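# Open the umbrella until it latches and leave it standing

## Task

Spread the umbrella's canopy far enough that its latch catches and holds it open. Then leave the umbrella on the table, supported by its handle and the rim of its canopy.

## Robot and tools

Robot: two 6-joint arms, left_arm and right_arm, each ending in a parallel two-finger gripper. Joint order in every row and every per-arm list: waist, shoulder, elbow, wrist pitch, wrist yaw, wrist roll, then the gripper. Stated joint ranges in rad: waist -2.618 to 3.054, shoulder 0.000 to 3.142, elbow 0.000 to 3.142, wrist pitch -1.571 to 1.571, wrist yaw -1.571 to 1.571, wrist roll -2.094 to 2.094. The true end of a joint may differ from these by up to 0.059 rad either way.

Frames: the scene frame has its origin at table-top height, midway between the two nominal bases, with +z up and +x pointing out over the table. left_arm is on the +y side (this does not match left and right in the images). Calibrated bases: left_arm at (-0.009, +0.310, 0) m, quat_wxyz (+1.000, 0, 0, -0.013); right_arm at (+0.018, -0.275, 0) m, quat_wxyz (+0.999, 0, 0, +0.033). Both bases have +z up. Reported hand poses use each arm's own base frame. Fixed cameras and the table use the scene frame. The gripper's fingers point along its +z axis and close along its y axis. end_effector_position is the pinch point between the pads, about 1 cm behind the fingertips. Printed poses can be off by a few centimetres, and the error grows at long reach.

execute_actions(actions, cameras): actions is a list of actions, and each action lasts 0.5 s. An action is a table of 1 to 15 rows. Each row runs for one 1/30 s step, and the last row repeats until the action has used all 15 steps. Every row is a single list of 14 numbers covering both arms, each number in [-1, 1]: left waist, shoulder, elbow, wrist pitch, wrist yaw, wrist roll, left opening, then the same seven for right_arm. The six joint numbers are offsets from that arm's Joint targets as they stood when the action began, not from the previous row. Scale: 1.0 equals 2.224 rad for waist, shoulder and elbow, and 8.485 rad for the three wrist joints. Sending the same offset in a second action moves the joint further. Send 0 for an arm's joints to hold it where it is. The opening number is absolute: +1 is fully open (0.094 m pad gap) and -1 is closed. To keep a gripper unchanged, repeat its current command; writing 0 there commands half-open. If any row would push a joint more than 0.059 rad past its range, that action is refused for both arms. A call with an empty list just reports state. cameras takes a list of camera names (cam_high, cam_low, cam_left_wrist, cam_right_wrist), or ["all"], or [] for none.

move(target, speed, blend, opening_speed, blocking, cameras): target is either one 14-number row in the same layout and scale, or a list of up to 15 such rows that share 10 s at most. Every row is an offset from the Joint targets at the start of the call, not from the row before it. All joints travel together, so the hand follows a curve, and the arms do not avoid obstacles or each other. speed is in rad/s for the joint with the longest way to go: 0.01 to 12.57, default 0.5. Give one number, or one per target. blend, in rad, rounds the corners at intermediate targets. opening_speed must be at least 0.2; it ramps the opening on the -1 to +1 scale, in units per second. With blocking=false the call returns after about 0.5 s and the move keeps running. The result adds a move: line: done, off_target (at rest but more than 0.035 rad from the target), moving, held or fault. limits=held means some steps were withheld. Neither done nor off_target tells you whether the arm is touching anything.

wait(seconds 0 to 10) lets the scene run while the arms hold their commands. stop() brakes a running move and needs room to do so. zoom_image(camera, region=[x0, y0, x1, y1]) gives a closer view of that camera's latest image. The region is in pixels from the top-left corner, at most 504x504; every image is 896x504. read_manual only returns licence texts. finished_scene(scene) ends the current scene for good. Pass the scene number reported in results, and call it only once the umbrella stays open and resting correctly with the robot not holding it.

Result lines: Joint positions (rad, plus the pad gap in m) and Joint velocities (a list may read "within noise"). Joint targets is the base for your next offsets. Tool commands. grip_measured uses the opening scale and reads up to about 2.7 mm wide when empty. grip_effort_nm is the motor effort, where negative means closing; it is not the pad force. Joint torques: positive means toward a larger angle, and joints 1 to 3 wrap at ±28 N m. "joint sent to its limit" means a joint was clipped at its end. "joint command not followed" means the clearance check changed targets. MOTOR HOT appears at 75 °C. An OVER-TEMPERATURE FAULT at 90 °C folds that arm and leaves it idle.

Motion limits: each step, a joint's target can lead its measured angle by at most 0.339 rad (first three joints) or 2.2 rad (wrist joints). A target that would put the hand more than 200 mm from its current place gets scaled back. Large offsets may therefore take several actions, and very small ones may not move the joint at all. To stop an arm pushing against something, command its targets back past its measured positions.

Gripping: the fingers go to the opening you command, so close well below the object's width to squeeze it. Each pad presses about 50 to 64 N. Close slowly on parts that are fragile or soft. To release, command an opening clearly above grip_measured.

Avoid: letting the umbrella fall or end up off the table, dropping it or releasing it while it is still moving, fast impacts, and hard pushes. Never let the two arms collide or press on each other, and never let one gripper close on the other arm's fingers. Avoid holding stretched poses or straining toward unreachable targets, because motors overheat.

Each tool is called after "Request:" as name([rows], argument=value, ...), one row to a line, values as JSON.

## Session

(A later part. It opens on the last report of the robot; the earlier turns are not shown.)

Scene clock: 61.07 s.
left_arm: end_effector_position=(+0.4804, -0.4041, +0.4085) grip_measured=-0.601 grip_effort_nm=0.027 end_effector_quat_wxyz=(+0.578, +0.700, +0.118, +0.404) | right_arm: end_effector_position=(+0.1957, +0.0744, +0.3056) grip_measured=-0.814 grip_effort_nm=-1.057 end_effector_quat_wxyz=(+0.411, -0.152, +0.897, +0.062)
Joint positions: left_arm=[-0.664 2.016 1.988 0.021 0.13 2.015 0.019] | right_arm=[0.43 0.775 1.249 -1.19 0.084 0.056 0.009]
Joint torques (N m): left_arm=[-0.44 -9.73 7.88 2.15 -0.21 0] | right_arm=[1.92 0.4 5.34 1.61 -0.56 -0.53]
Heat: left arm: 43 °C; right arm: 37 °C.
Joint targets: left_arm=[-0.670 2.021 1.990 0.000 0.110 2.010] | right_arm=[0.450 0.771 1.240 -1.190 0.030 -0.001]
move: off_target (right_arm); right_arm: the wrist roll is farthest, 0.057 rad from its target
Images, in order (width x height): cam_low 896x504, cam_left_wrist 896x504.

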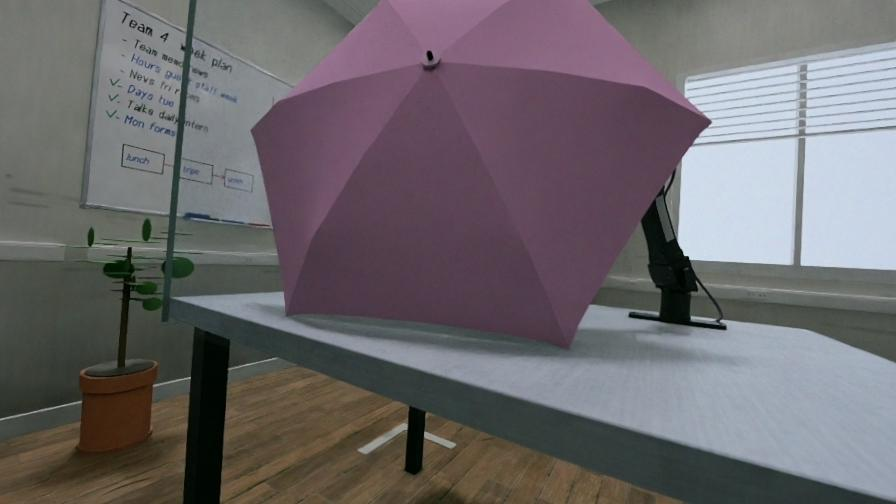

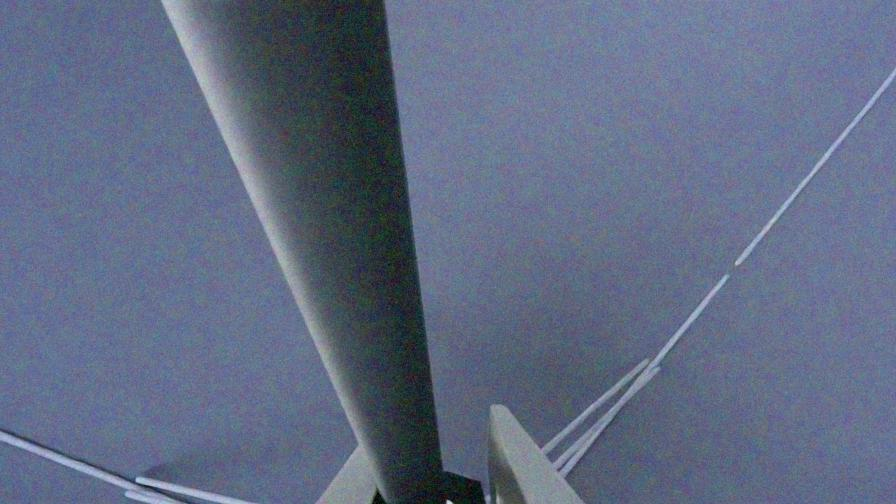

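Request:
move([
  [0,0,0,0,0,0,-0.2,0,0,0,0,0,0,-1],
  [0,-0.1497,-0.1911,0.0145,0,0,-0.2,0,0,0,0,0,0,-1],
  [0,-0.3201,-0.3485,0.0111,0,0,-0.2,0,0,0,0,0,0,-1],
  [0,-0.6389,-0.3485,-0.0725,0,0,-0.2,0,0,0,0,0,0,-1],
  [0.4793,-0.6389,-0.3485,-0.0725,0,0,-0.2,0,0,0,0,0,0,-1],
], speed=[0.5,0.6,0.6,0.9,0.9], cameras=["cam_high","cam_low"])

Request:
move([
  [0,0,0,0,0,0,-0.2,0.0225,-0.077,-0.2023,0.0047,0,0,-1],
  [0,0,0,0,0,0,-0.2,0.0674,-0.1416,-0.2023,-0.0111,0,0,-1],
  [0,0,0,0,0,0,-0.2,0.0674,-0.2343,-0.3633,0.0071,0,0,-1],
], speed=0.2, cameras=["all"])

Scene clock: 69.77 s.
left_arm: end_effector_position=(+0.2040, +0.0638, +0.4664) grip_measured=-0.201 grip_effort_nm=0.056 end_effector_quat_wxyz=(+0.293, +0.533, +0.450, +0.654) | right_arm: end_effector_position=(+0.1921, +0.0802, +0.3040) grip_measured=-0.814 grip_effort_nm=-1.067 end_effector_quat_wxyz=(+0.405, -0.172, +0.895, +0.071)
Joint positions: left_arm=[0.391 0.599 1.225 -0.598 0.111 2.015 0.038] | right_arm=[0.441 0.775 1.249 -1.198 0.059 0.034 0.009]
Joint torques (N m): left_arm=[0.54 2.02 4.94 2.18 -0.02 -0.01] | right_arm=[0.92 0.4 5.23 1.67 -0.29 -0.32]
Heat: left arm: 43 °C; right arm: 37 °C.
Joint targets: left_arm=[0.396 0.599 1.215 -0.615 0.110 2.010] | right_arm=[0.450 0.771 1.240 -1.190 0.030 -0.001]
move: done
Images, in order (width x height): cam_high 896x504, cam_low 896x504.

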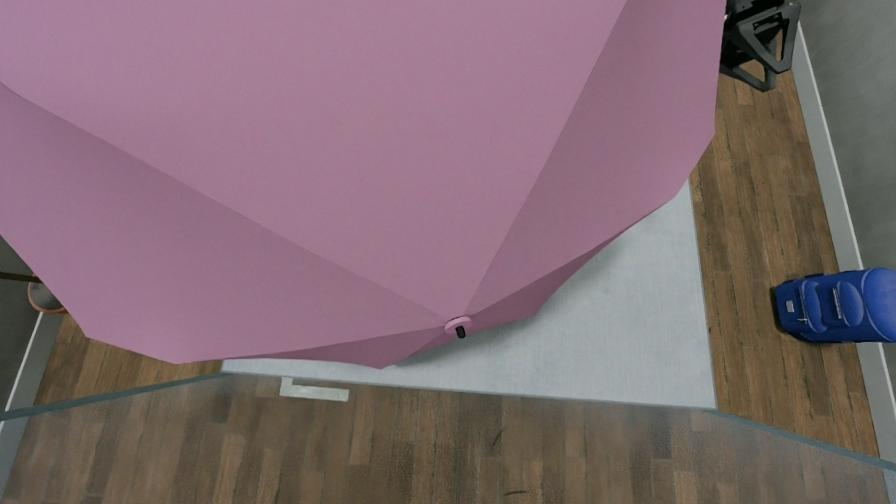

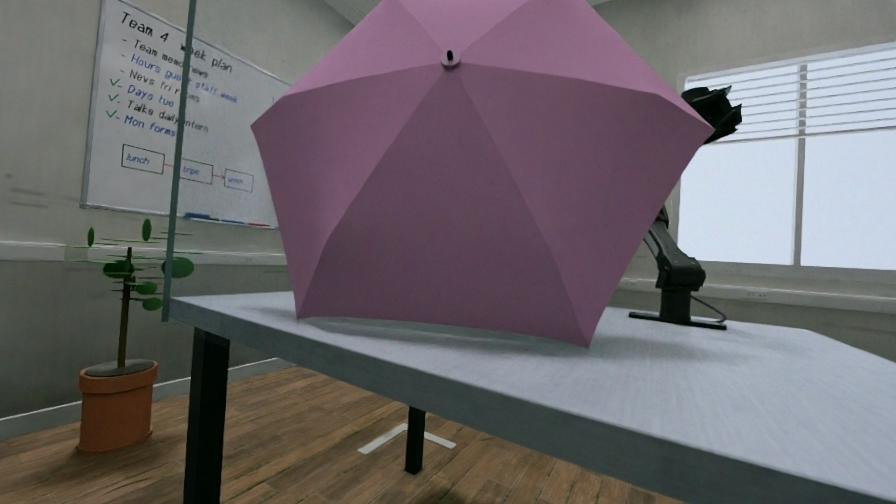

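Scene clock: 75.07 s.
left_arm: end_effector_position=(+0.2040, +0.0638, +0.4663) grip_measured=-0.201 grip_effort_nm=0.051 end_effector_quat_wxyz=(+0.293, +0.533, +0.450, +0.654) | right_arm: end_effector_position=(+0.1218, +0.0723, +0.0920) grip_measured=-0.814 grip_effort_nm=-1.067 end_effector_quat_wxyz=(+0.304, -0.255, +0.915, +0.073)
Joint positions: left_arm=[0.391 0.599 1.225 -0.598 0.111 2.015 0.038] | right_arm=[0.59 0.261 0.451 -1.126 0.049 0.03 0.009]
Joint torques (N m): left_arm=[0.53 1.98 4.93 2.18 -0.02 -0.02] | right_arm=[0.99 1.28 5.08 1.33 -0.19 -0.29]
Heat: left arm: 43 °C; right arm: 37 °C.
Joint targets: left_arm=[0.396 0.599 1.215 -0.615 0.110 2.010] | right_arm=[0.600 0.249 0.432 -1.130 0.030 -0.001]
move: done

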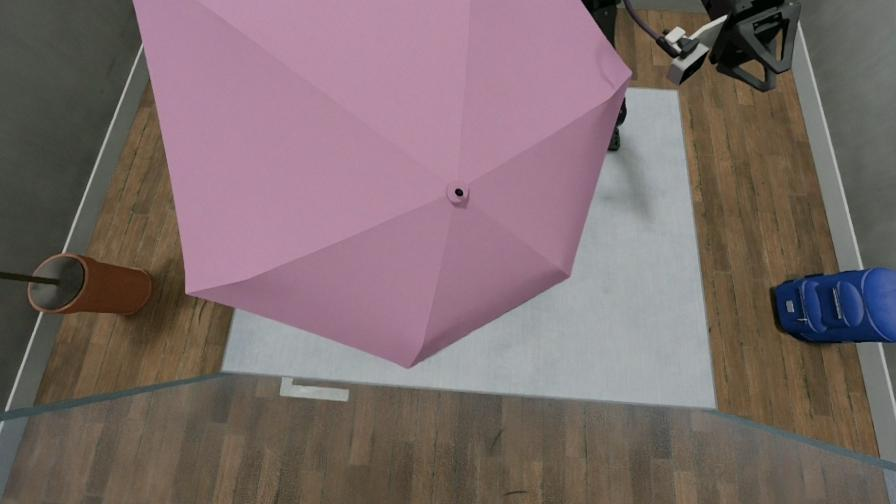

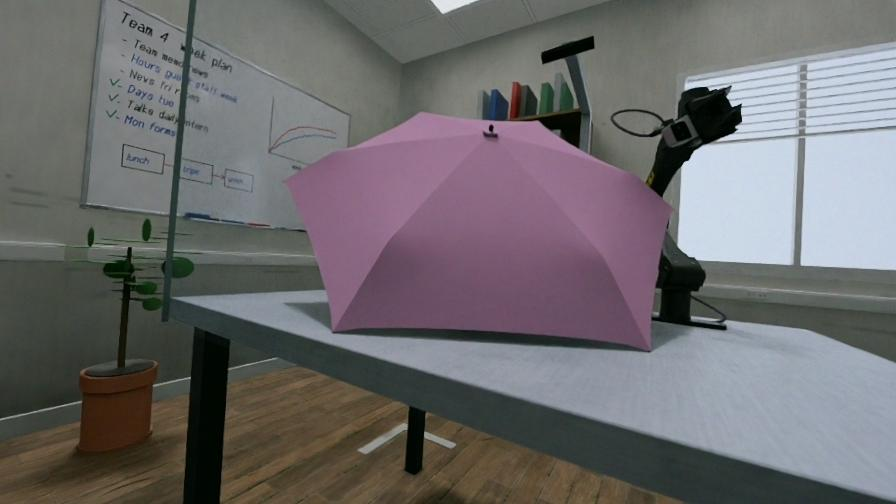

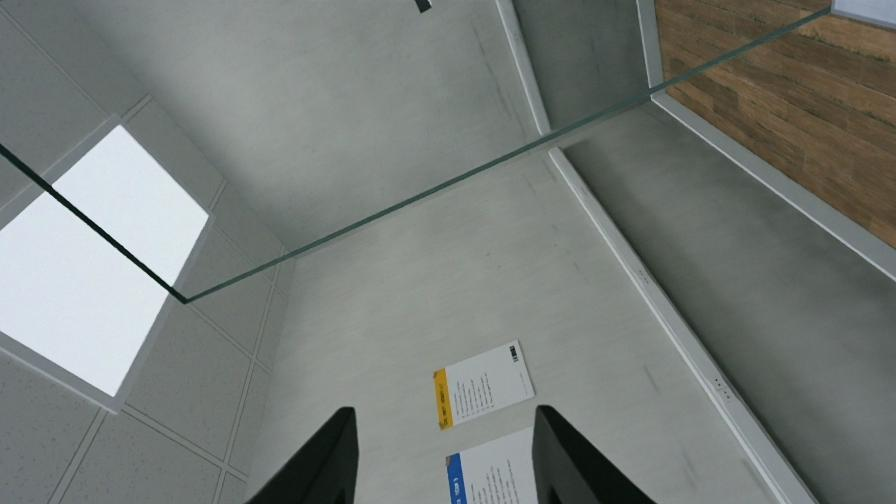

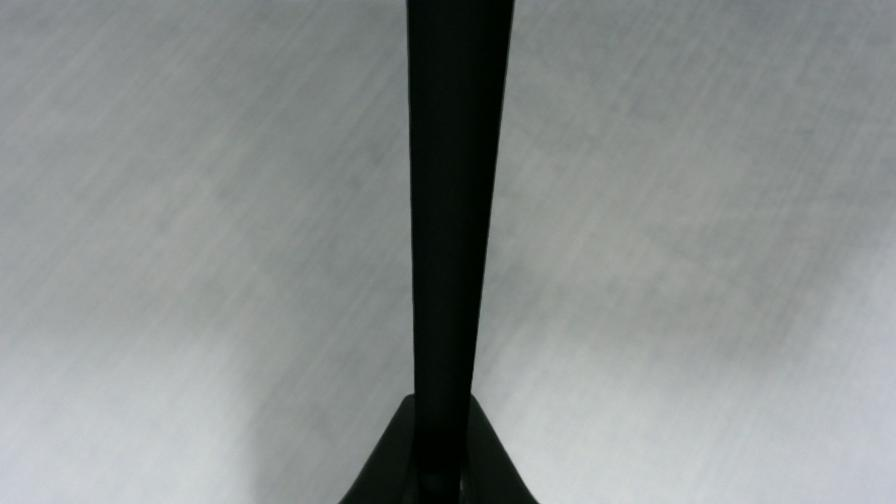

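Request:
move(target=[0,0,0,0,0,0,-0.2,0,0,-0.04,0,0,0,-1], speed=0.1, cameras=["cam_high","cam_right_wrist"])

Scene clock: 77.07 s.
left_arm: end_effector_position=(+0.2040, +0.0638, +0.4663) grip_measured=-0.201 grip_effort_nm=0.056 end_effector_quat_wxyz=(+0.293, +0.533, +0.450, +0.654) | right_arm: end_effector_position=(+0.1258, +0.0751, +0.0838) grip_measured=-0.814 grip_effort_nm=-1.067 end_effector_quat_wxyz=(+0.308, -0.253, +0.914, +0.075)
Joint positions: left_arm=[0.391 0.599 1.225 -0.598 0.111 2.015 0.038] | right_arm=[0.59 0.256 0.411 -1.082 0.048 0.033 0.009]
Joint torques (N m): left_arm=[0.51 2 4.92 2.18 -0.02 -0.01] | right_arm=[0.05 2.11 6.76 1.32 0.04 -0.01]
Heat: left arm: 43 °C; right arm: 37 °C.
Joint targets: left_arm=[0.396 0.599 1.215 -0.615 0.110 2.010] | right_arm=[0.590 0.256 0.411 -1.090 0.048 0.029]
move: held (right_arm; a check stopped the path); limits=held; right_arm: the elbow is farthest, 0.068 rad from its target
joint command not followed: on one or more control steps a check withheld the commanded joint targets of the right arm, and it was not sent them on those steps.
cause: the commanded joint targets, or the way to them, would bring two parts of the arm too close to each other (its upper arm (the part past the shoulder) and its gripper housing, with the joints along the arm from the elbow to the wrist roll between them).
Images, in order (width x height): cam_high 896x504, cam_right_wrist 896x504.

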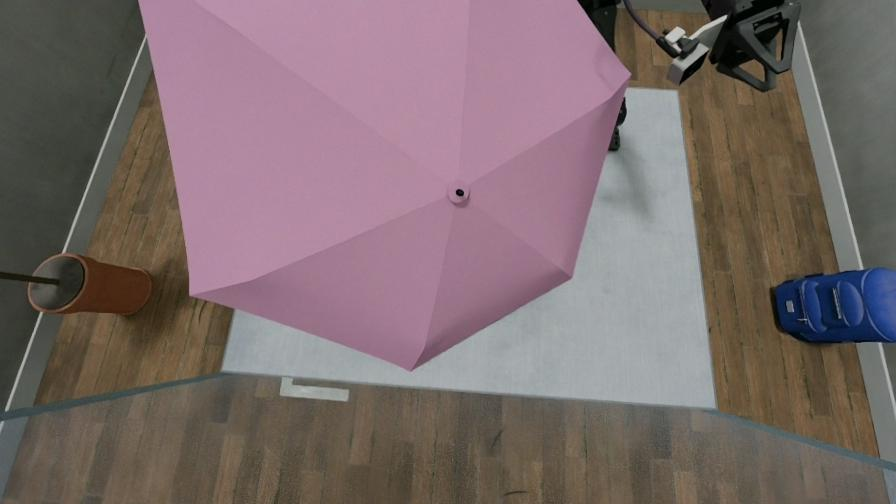

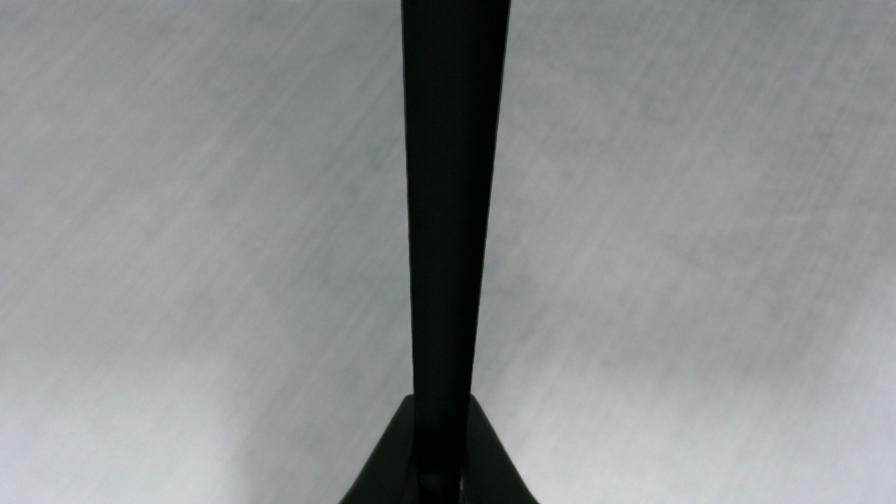

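Request:
move([
  [0,0,0,0,0,0,-0.2,0,0,-0.0135,0.006,0,0,-1],
  [0,0,0,0,0,0,-0.2,0,0,-0.0135,0.006,0,0,0.0],
], speed=0.1, opening_speed=0.3, cameras=["cam_high","cam_right_wrist"])

Scene clock: 82.97 s.
left_arm: end_effector_position=(+0.2040, +0.0638, +0.4663) grip_measured=-0.201 grip_effort_nm=0.056 end_effector_quat_wxyz=(+0.293, +0.533, +0.450, +0.654) | right_arm: end_effector_position=(+0.1296, +0.0776, +0.0842) grip_measured=-0.002 grip_effort_nm=0.081 end_effector_quat_wxyz=(+0.316, -0.252, +0.911, +0.078)
Joint positions: left_arm=[0.391 0.599 1.225 -0.598 0.111 2.015 0.038] | right_arm=[0.59 0.256 0.401 -1.054 0.048 0.034 0.047]
Joint torques (N m): left_arm=[0.51 2 4.93 2.18 -0.02 -0.01] | right_arm=[0.01 2.1 5.19 1.54 0.03 -0.03]
Motor temperatures (°C): left_arm=[35 35 40 43 37 31 30] | right_arm=[34 34 34 37 33 34 36]
Heat: left arm: 43 °C; right arm: 37 °C.
Joint targets: left_arm=[0.396 0.599 1.215 -0.615 0.110 2.010] | right_arm=[0.590 0.256 0.381 -1.039 0.048 0.029]
move: done
Images, in order (width x height): cam_high 896x504, cam_right_wrist 896x504.

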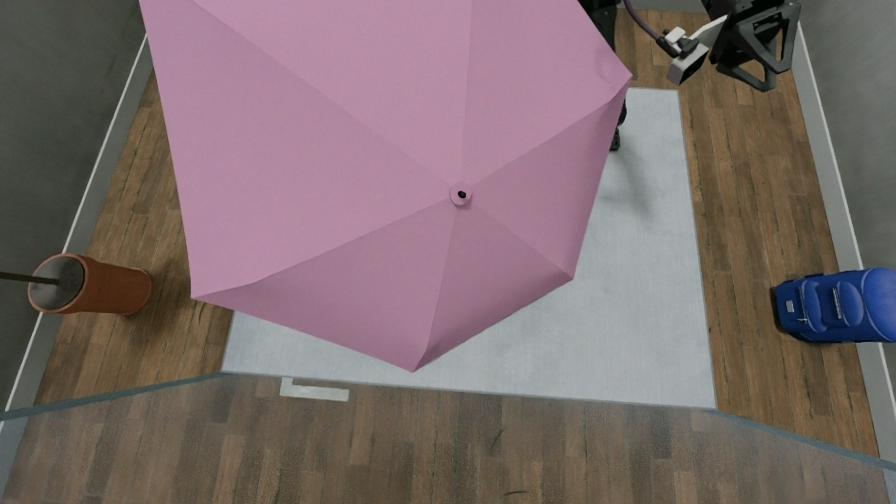

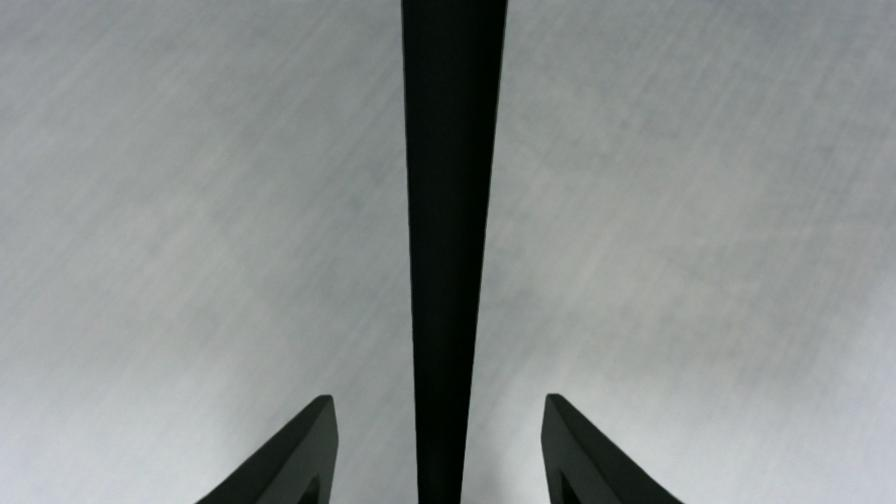

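Withdraw upward: to (.456,.79,-1.27).

Request:
move(target=[0,0,0,0,0,0,-0.2,0,0.09,0.1839,-0.027,0,0,0.2], speed=0.3, cameras=["cam_high","cam_low","cam_right_wrist"])

Scene clock: 86.27 s.
left_arm: end_effector_position=(+0.2040, +0.0638, +0.4663) grip_measured=-0.201 grip_effort_nm=0.056 end_effector_quat_wxyz=(+0.293, +0.533, +0.450, +0.654) | right_arm: end_effector_position=(+0.1233, +0.0734, +0.1647) grip_measured=+0.198 grip_effort_nm=0.085 end_effector_quat_wxyz=(+0.302, -0.254, +0.916, +0.073)
Joint positions: left_arm=[0.391 0.599 1.225 -0.598 0.111 2.015 0.038] | right_arm=[0.59 0.449 0.76 -1.252 0.048 0.034 0.056]
Joint torques (N m): left_arm=[0.54 2 4.93 2.18 -0.02 -0.01] | right_arm=[0.02 2.55 8.96 1.23 0.03 -0.02]
Heat: left arm: 44 °C; right arm: 37 °C.
Joint targets: left_arm=[0.396 0.599 1.215 -0.615 0.110 2.010] | right_arm=[0.590 0.456 0.790 -1.268 0.048 0.029]
move: done
Images, in order (width x height): cam_high 896x504, cam_low 896x504, cam_right_wrist 896x504.

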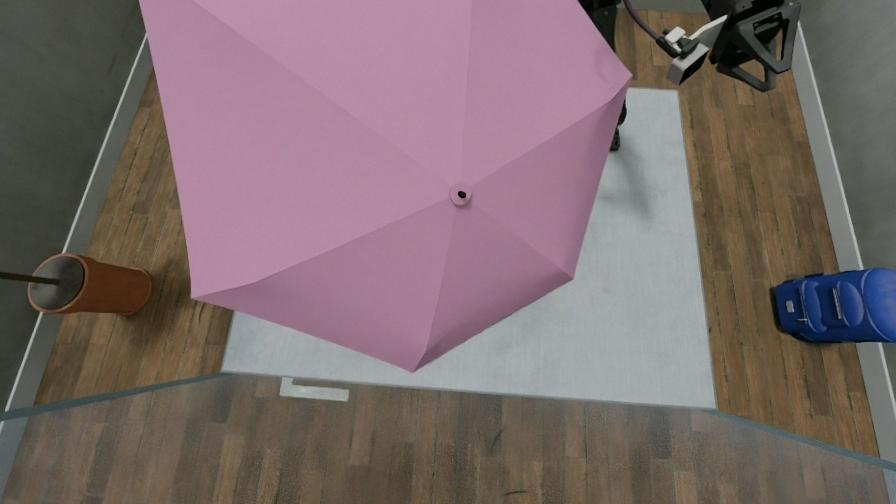

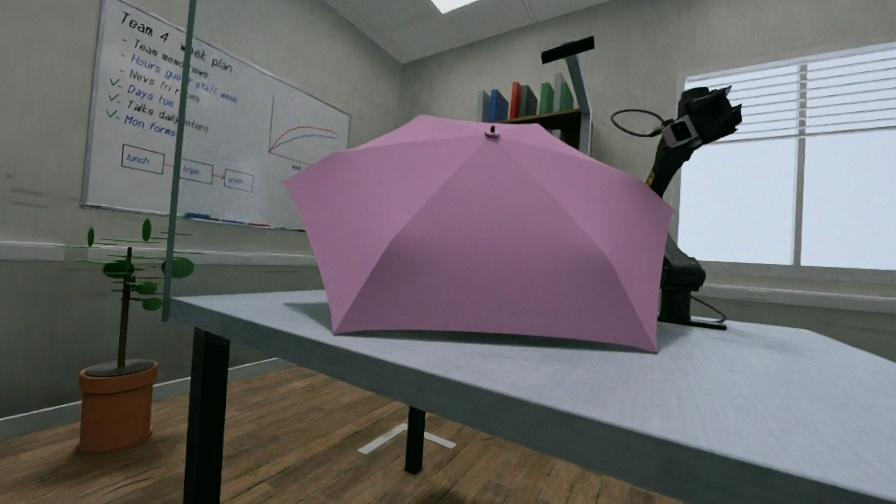

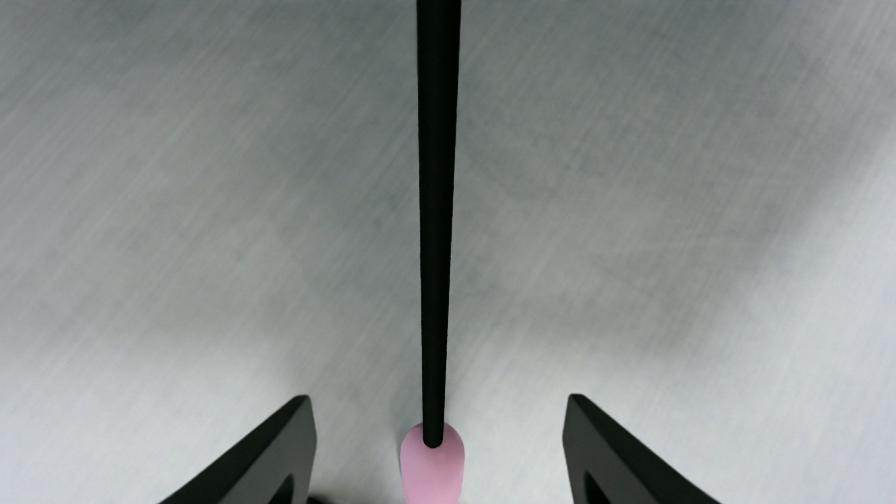

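Request:
finished_scene(scene=2)

The scene is finished: the task was done.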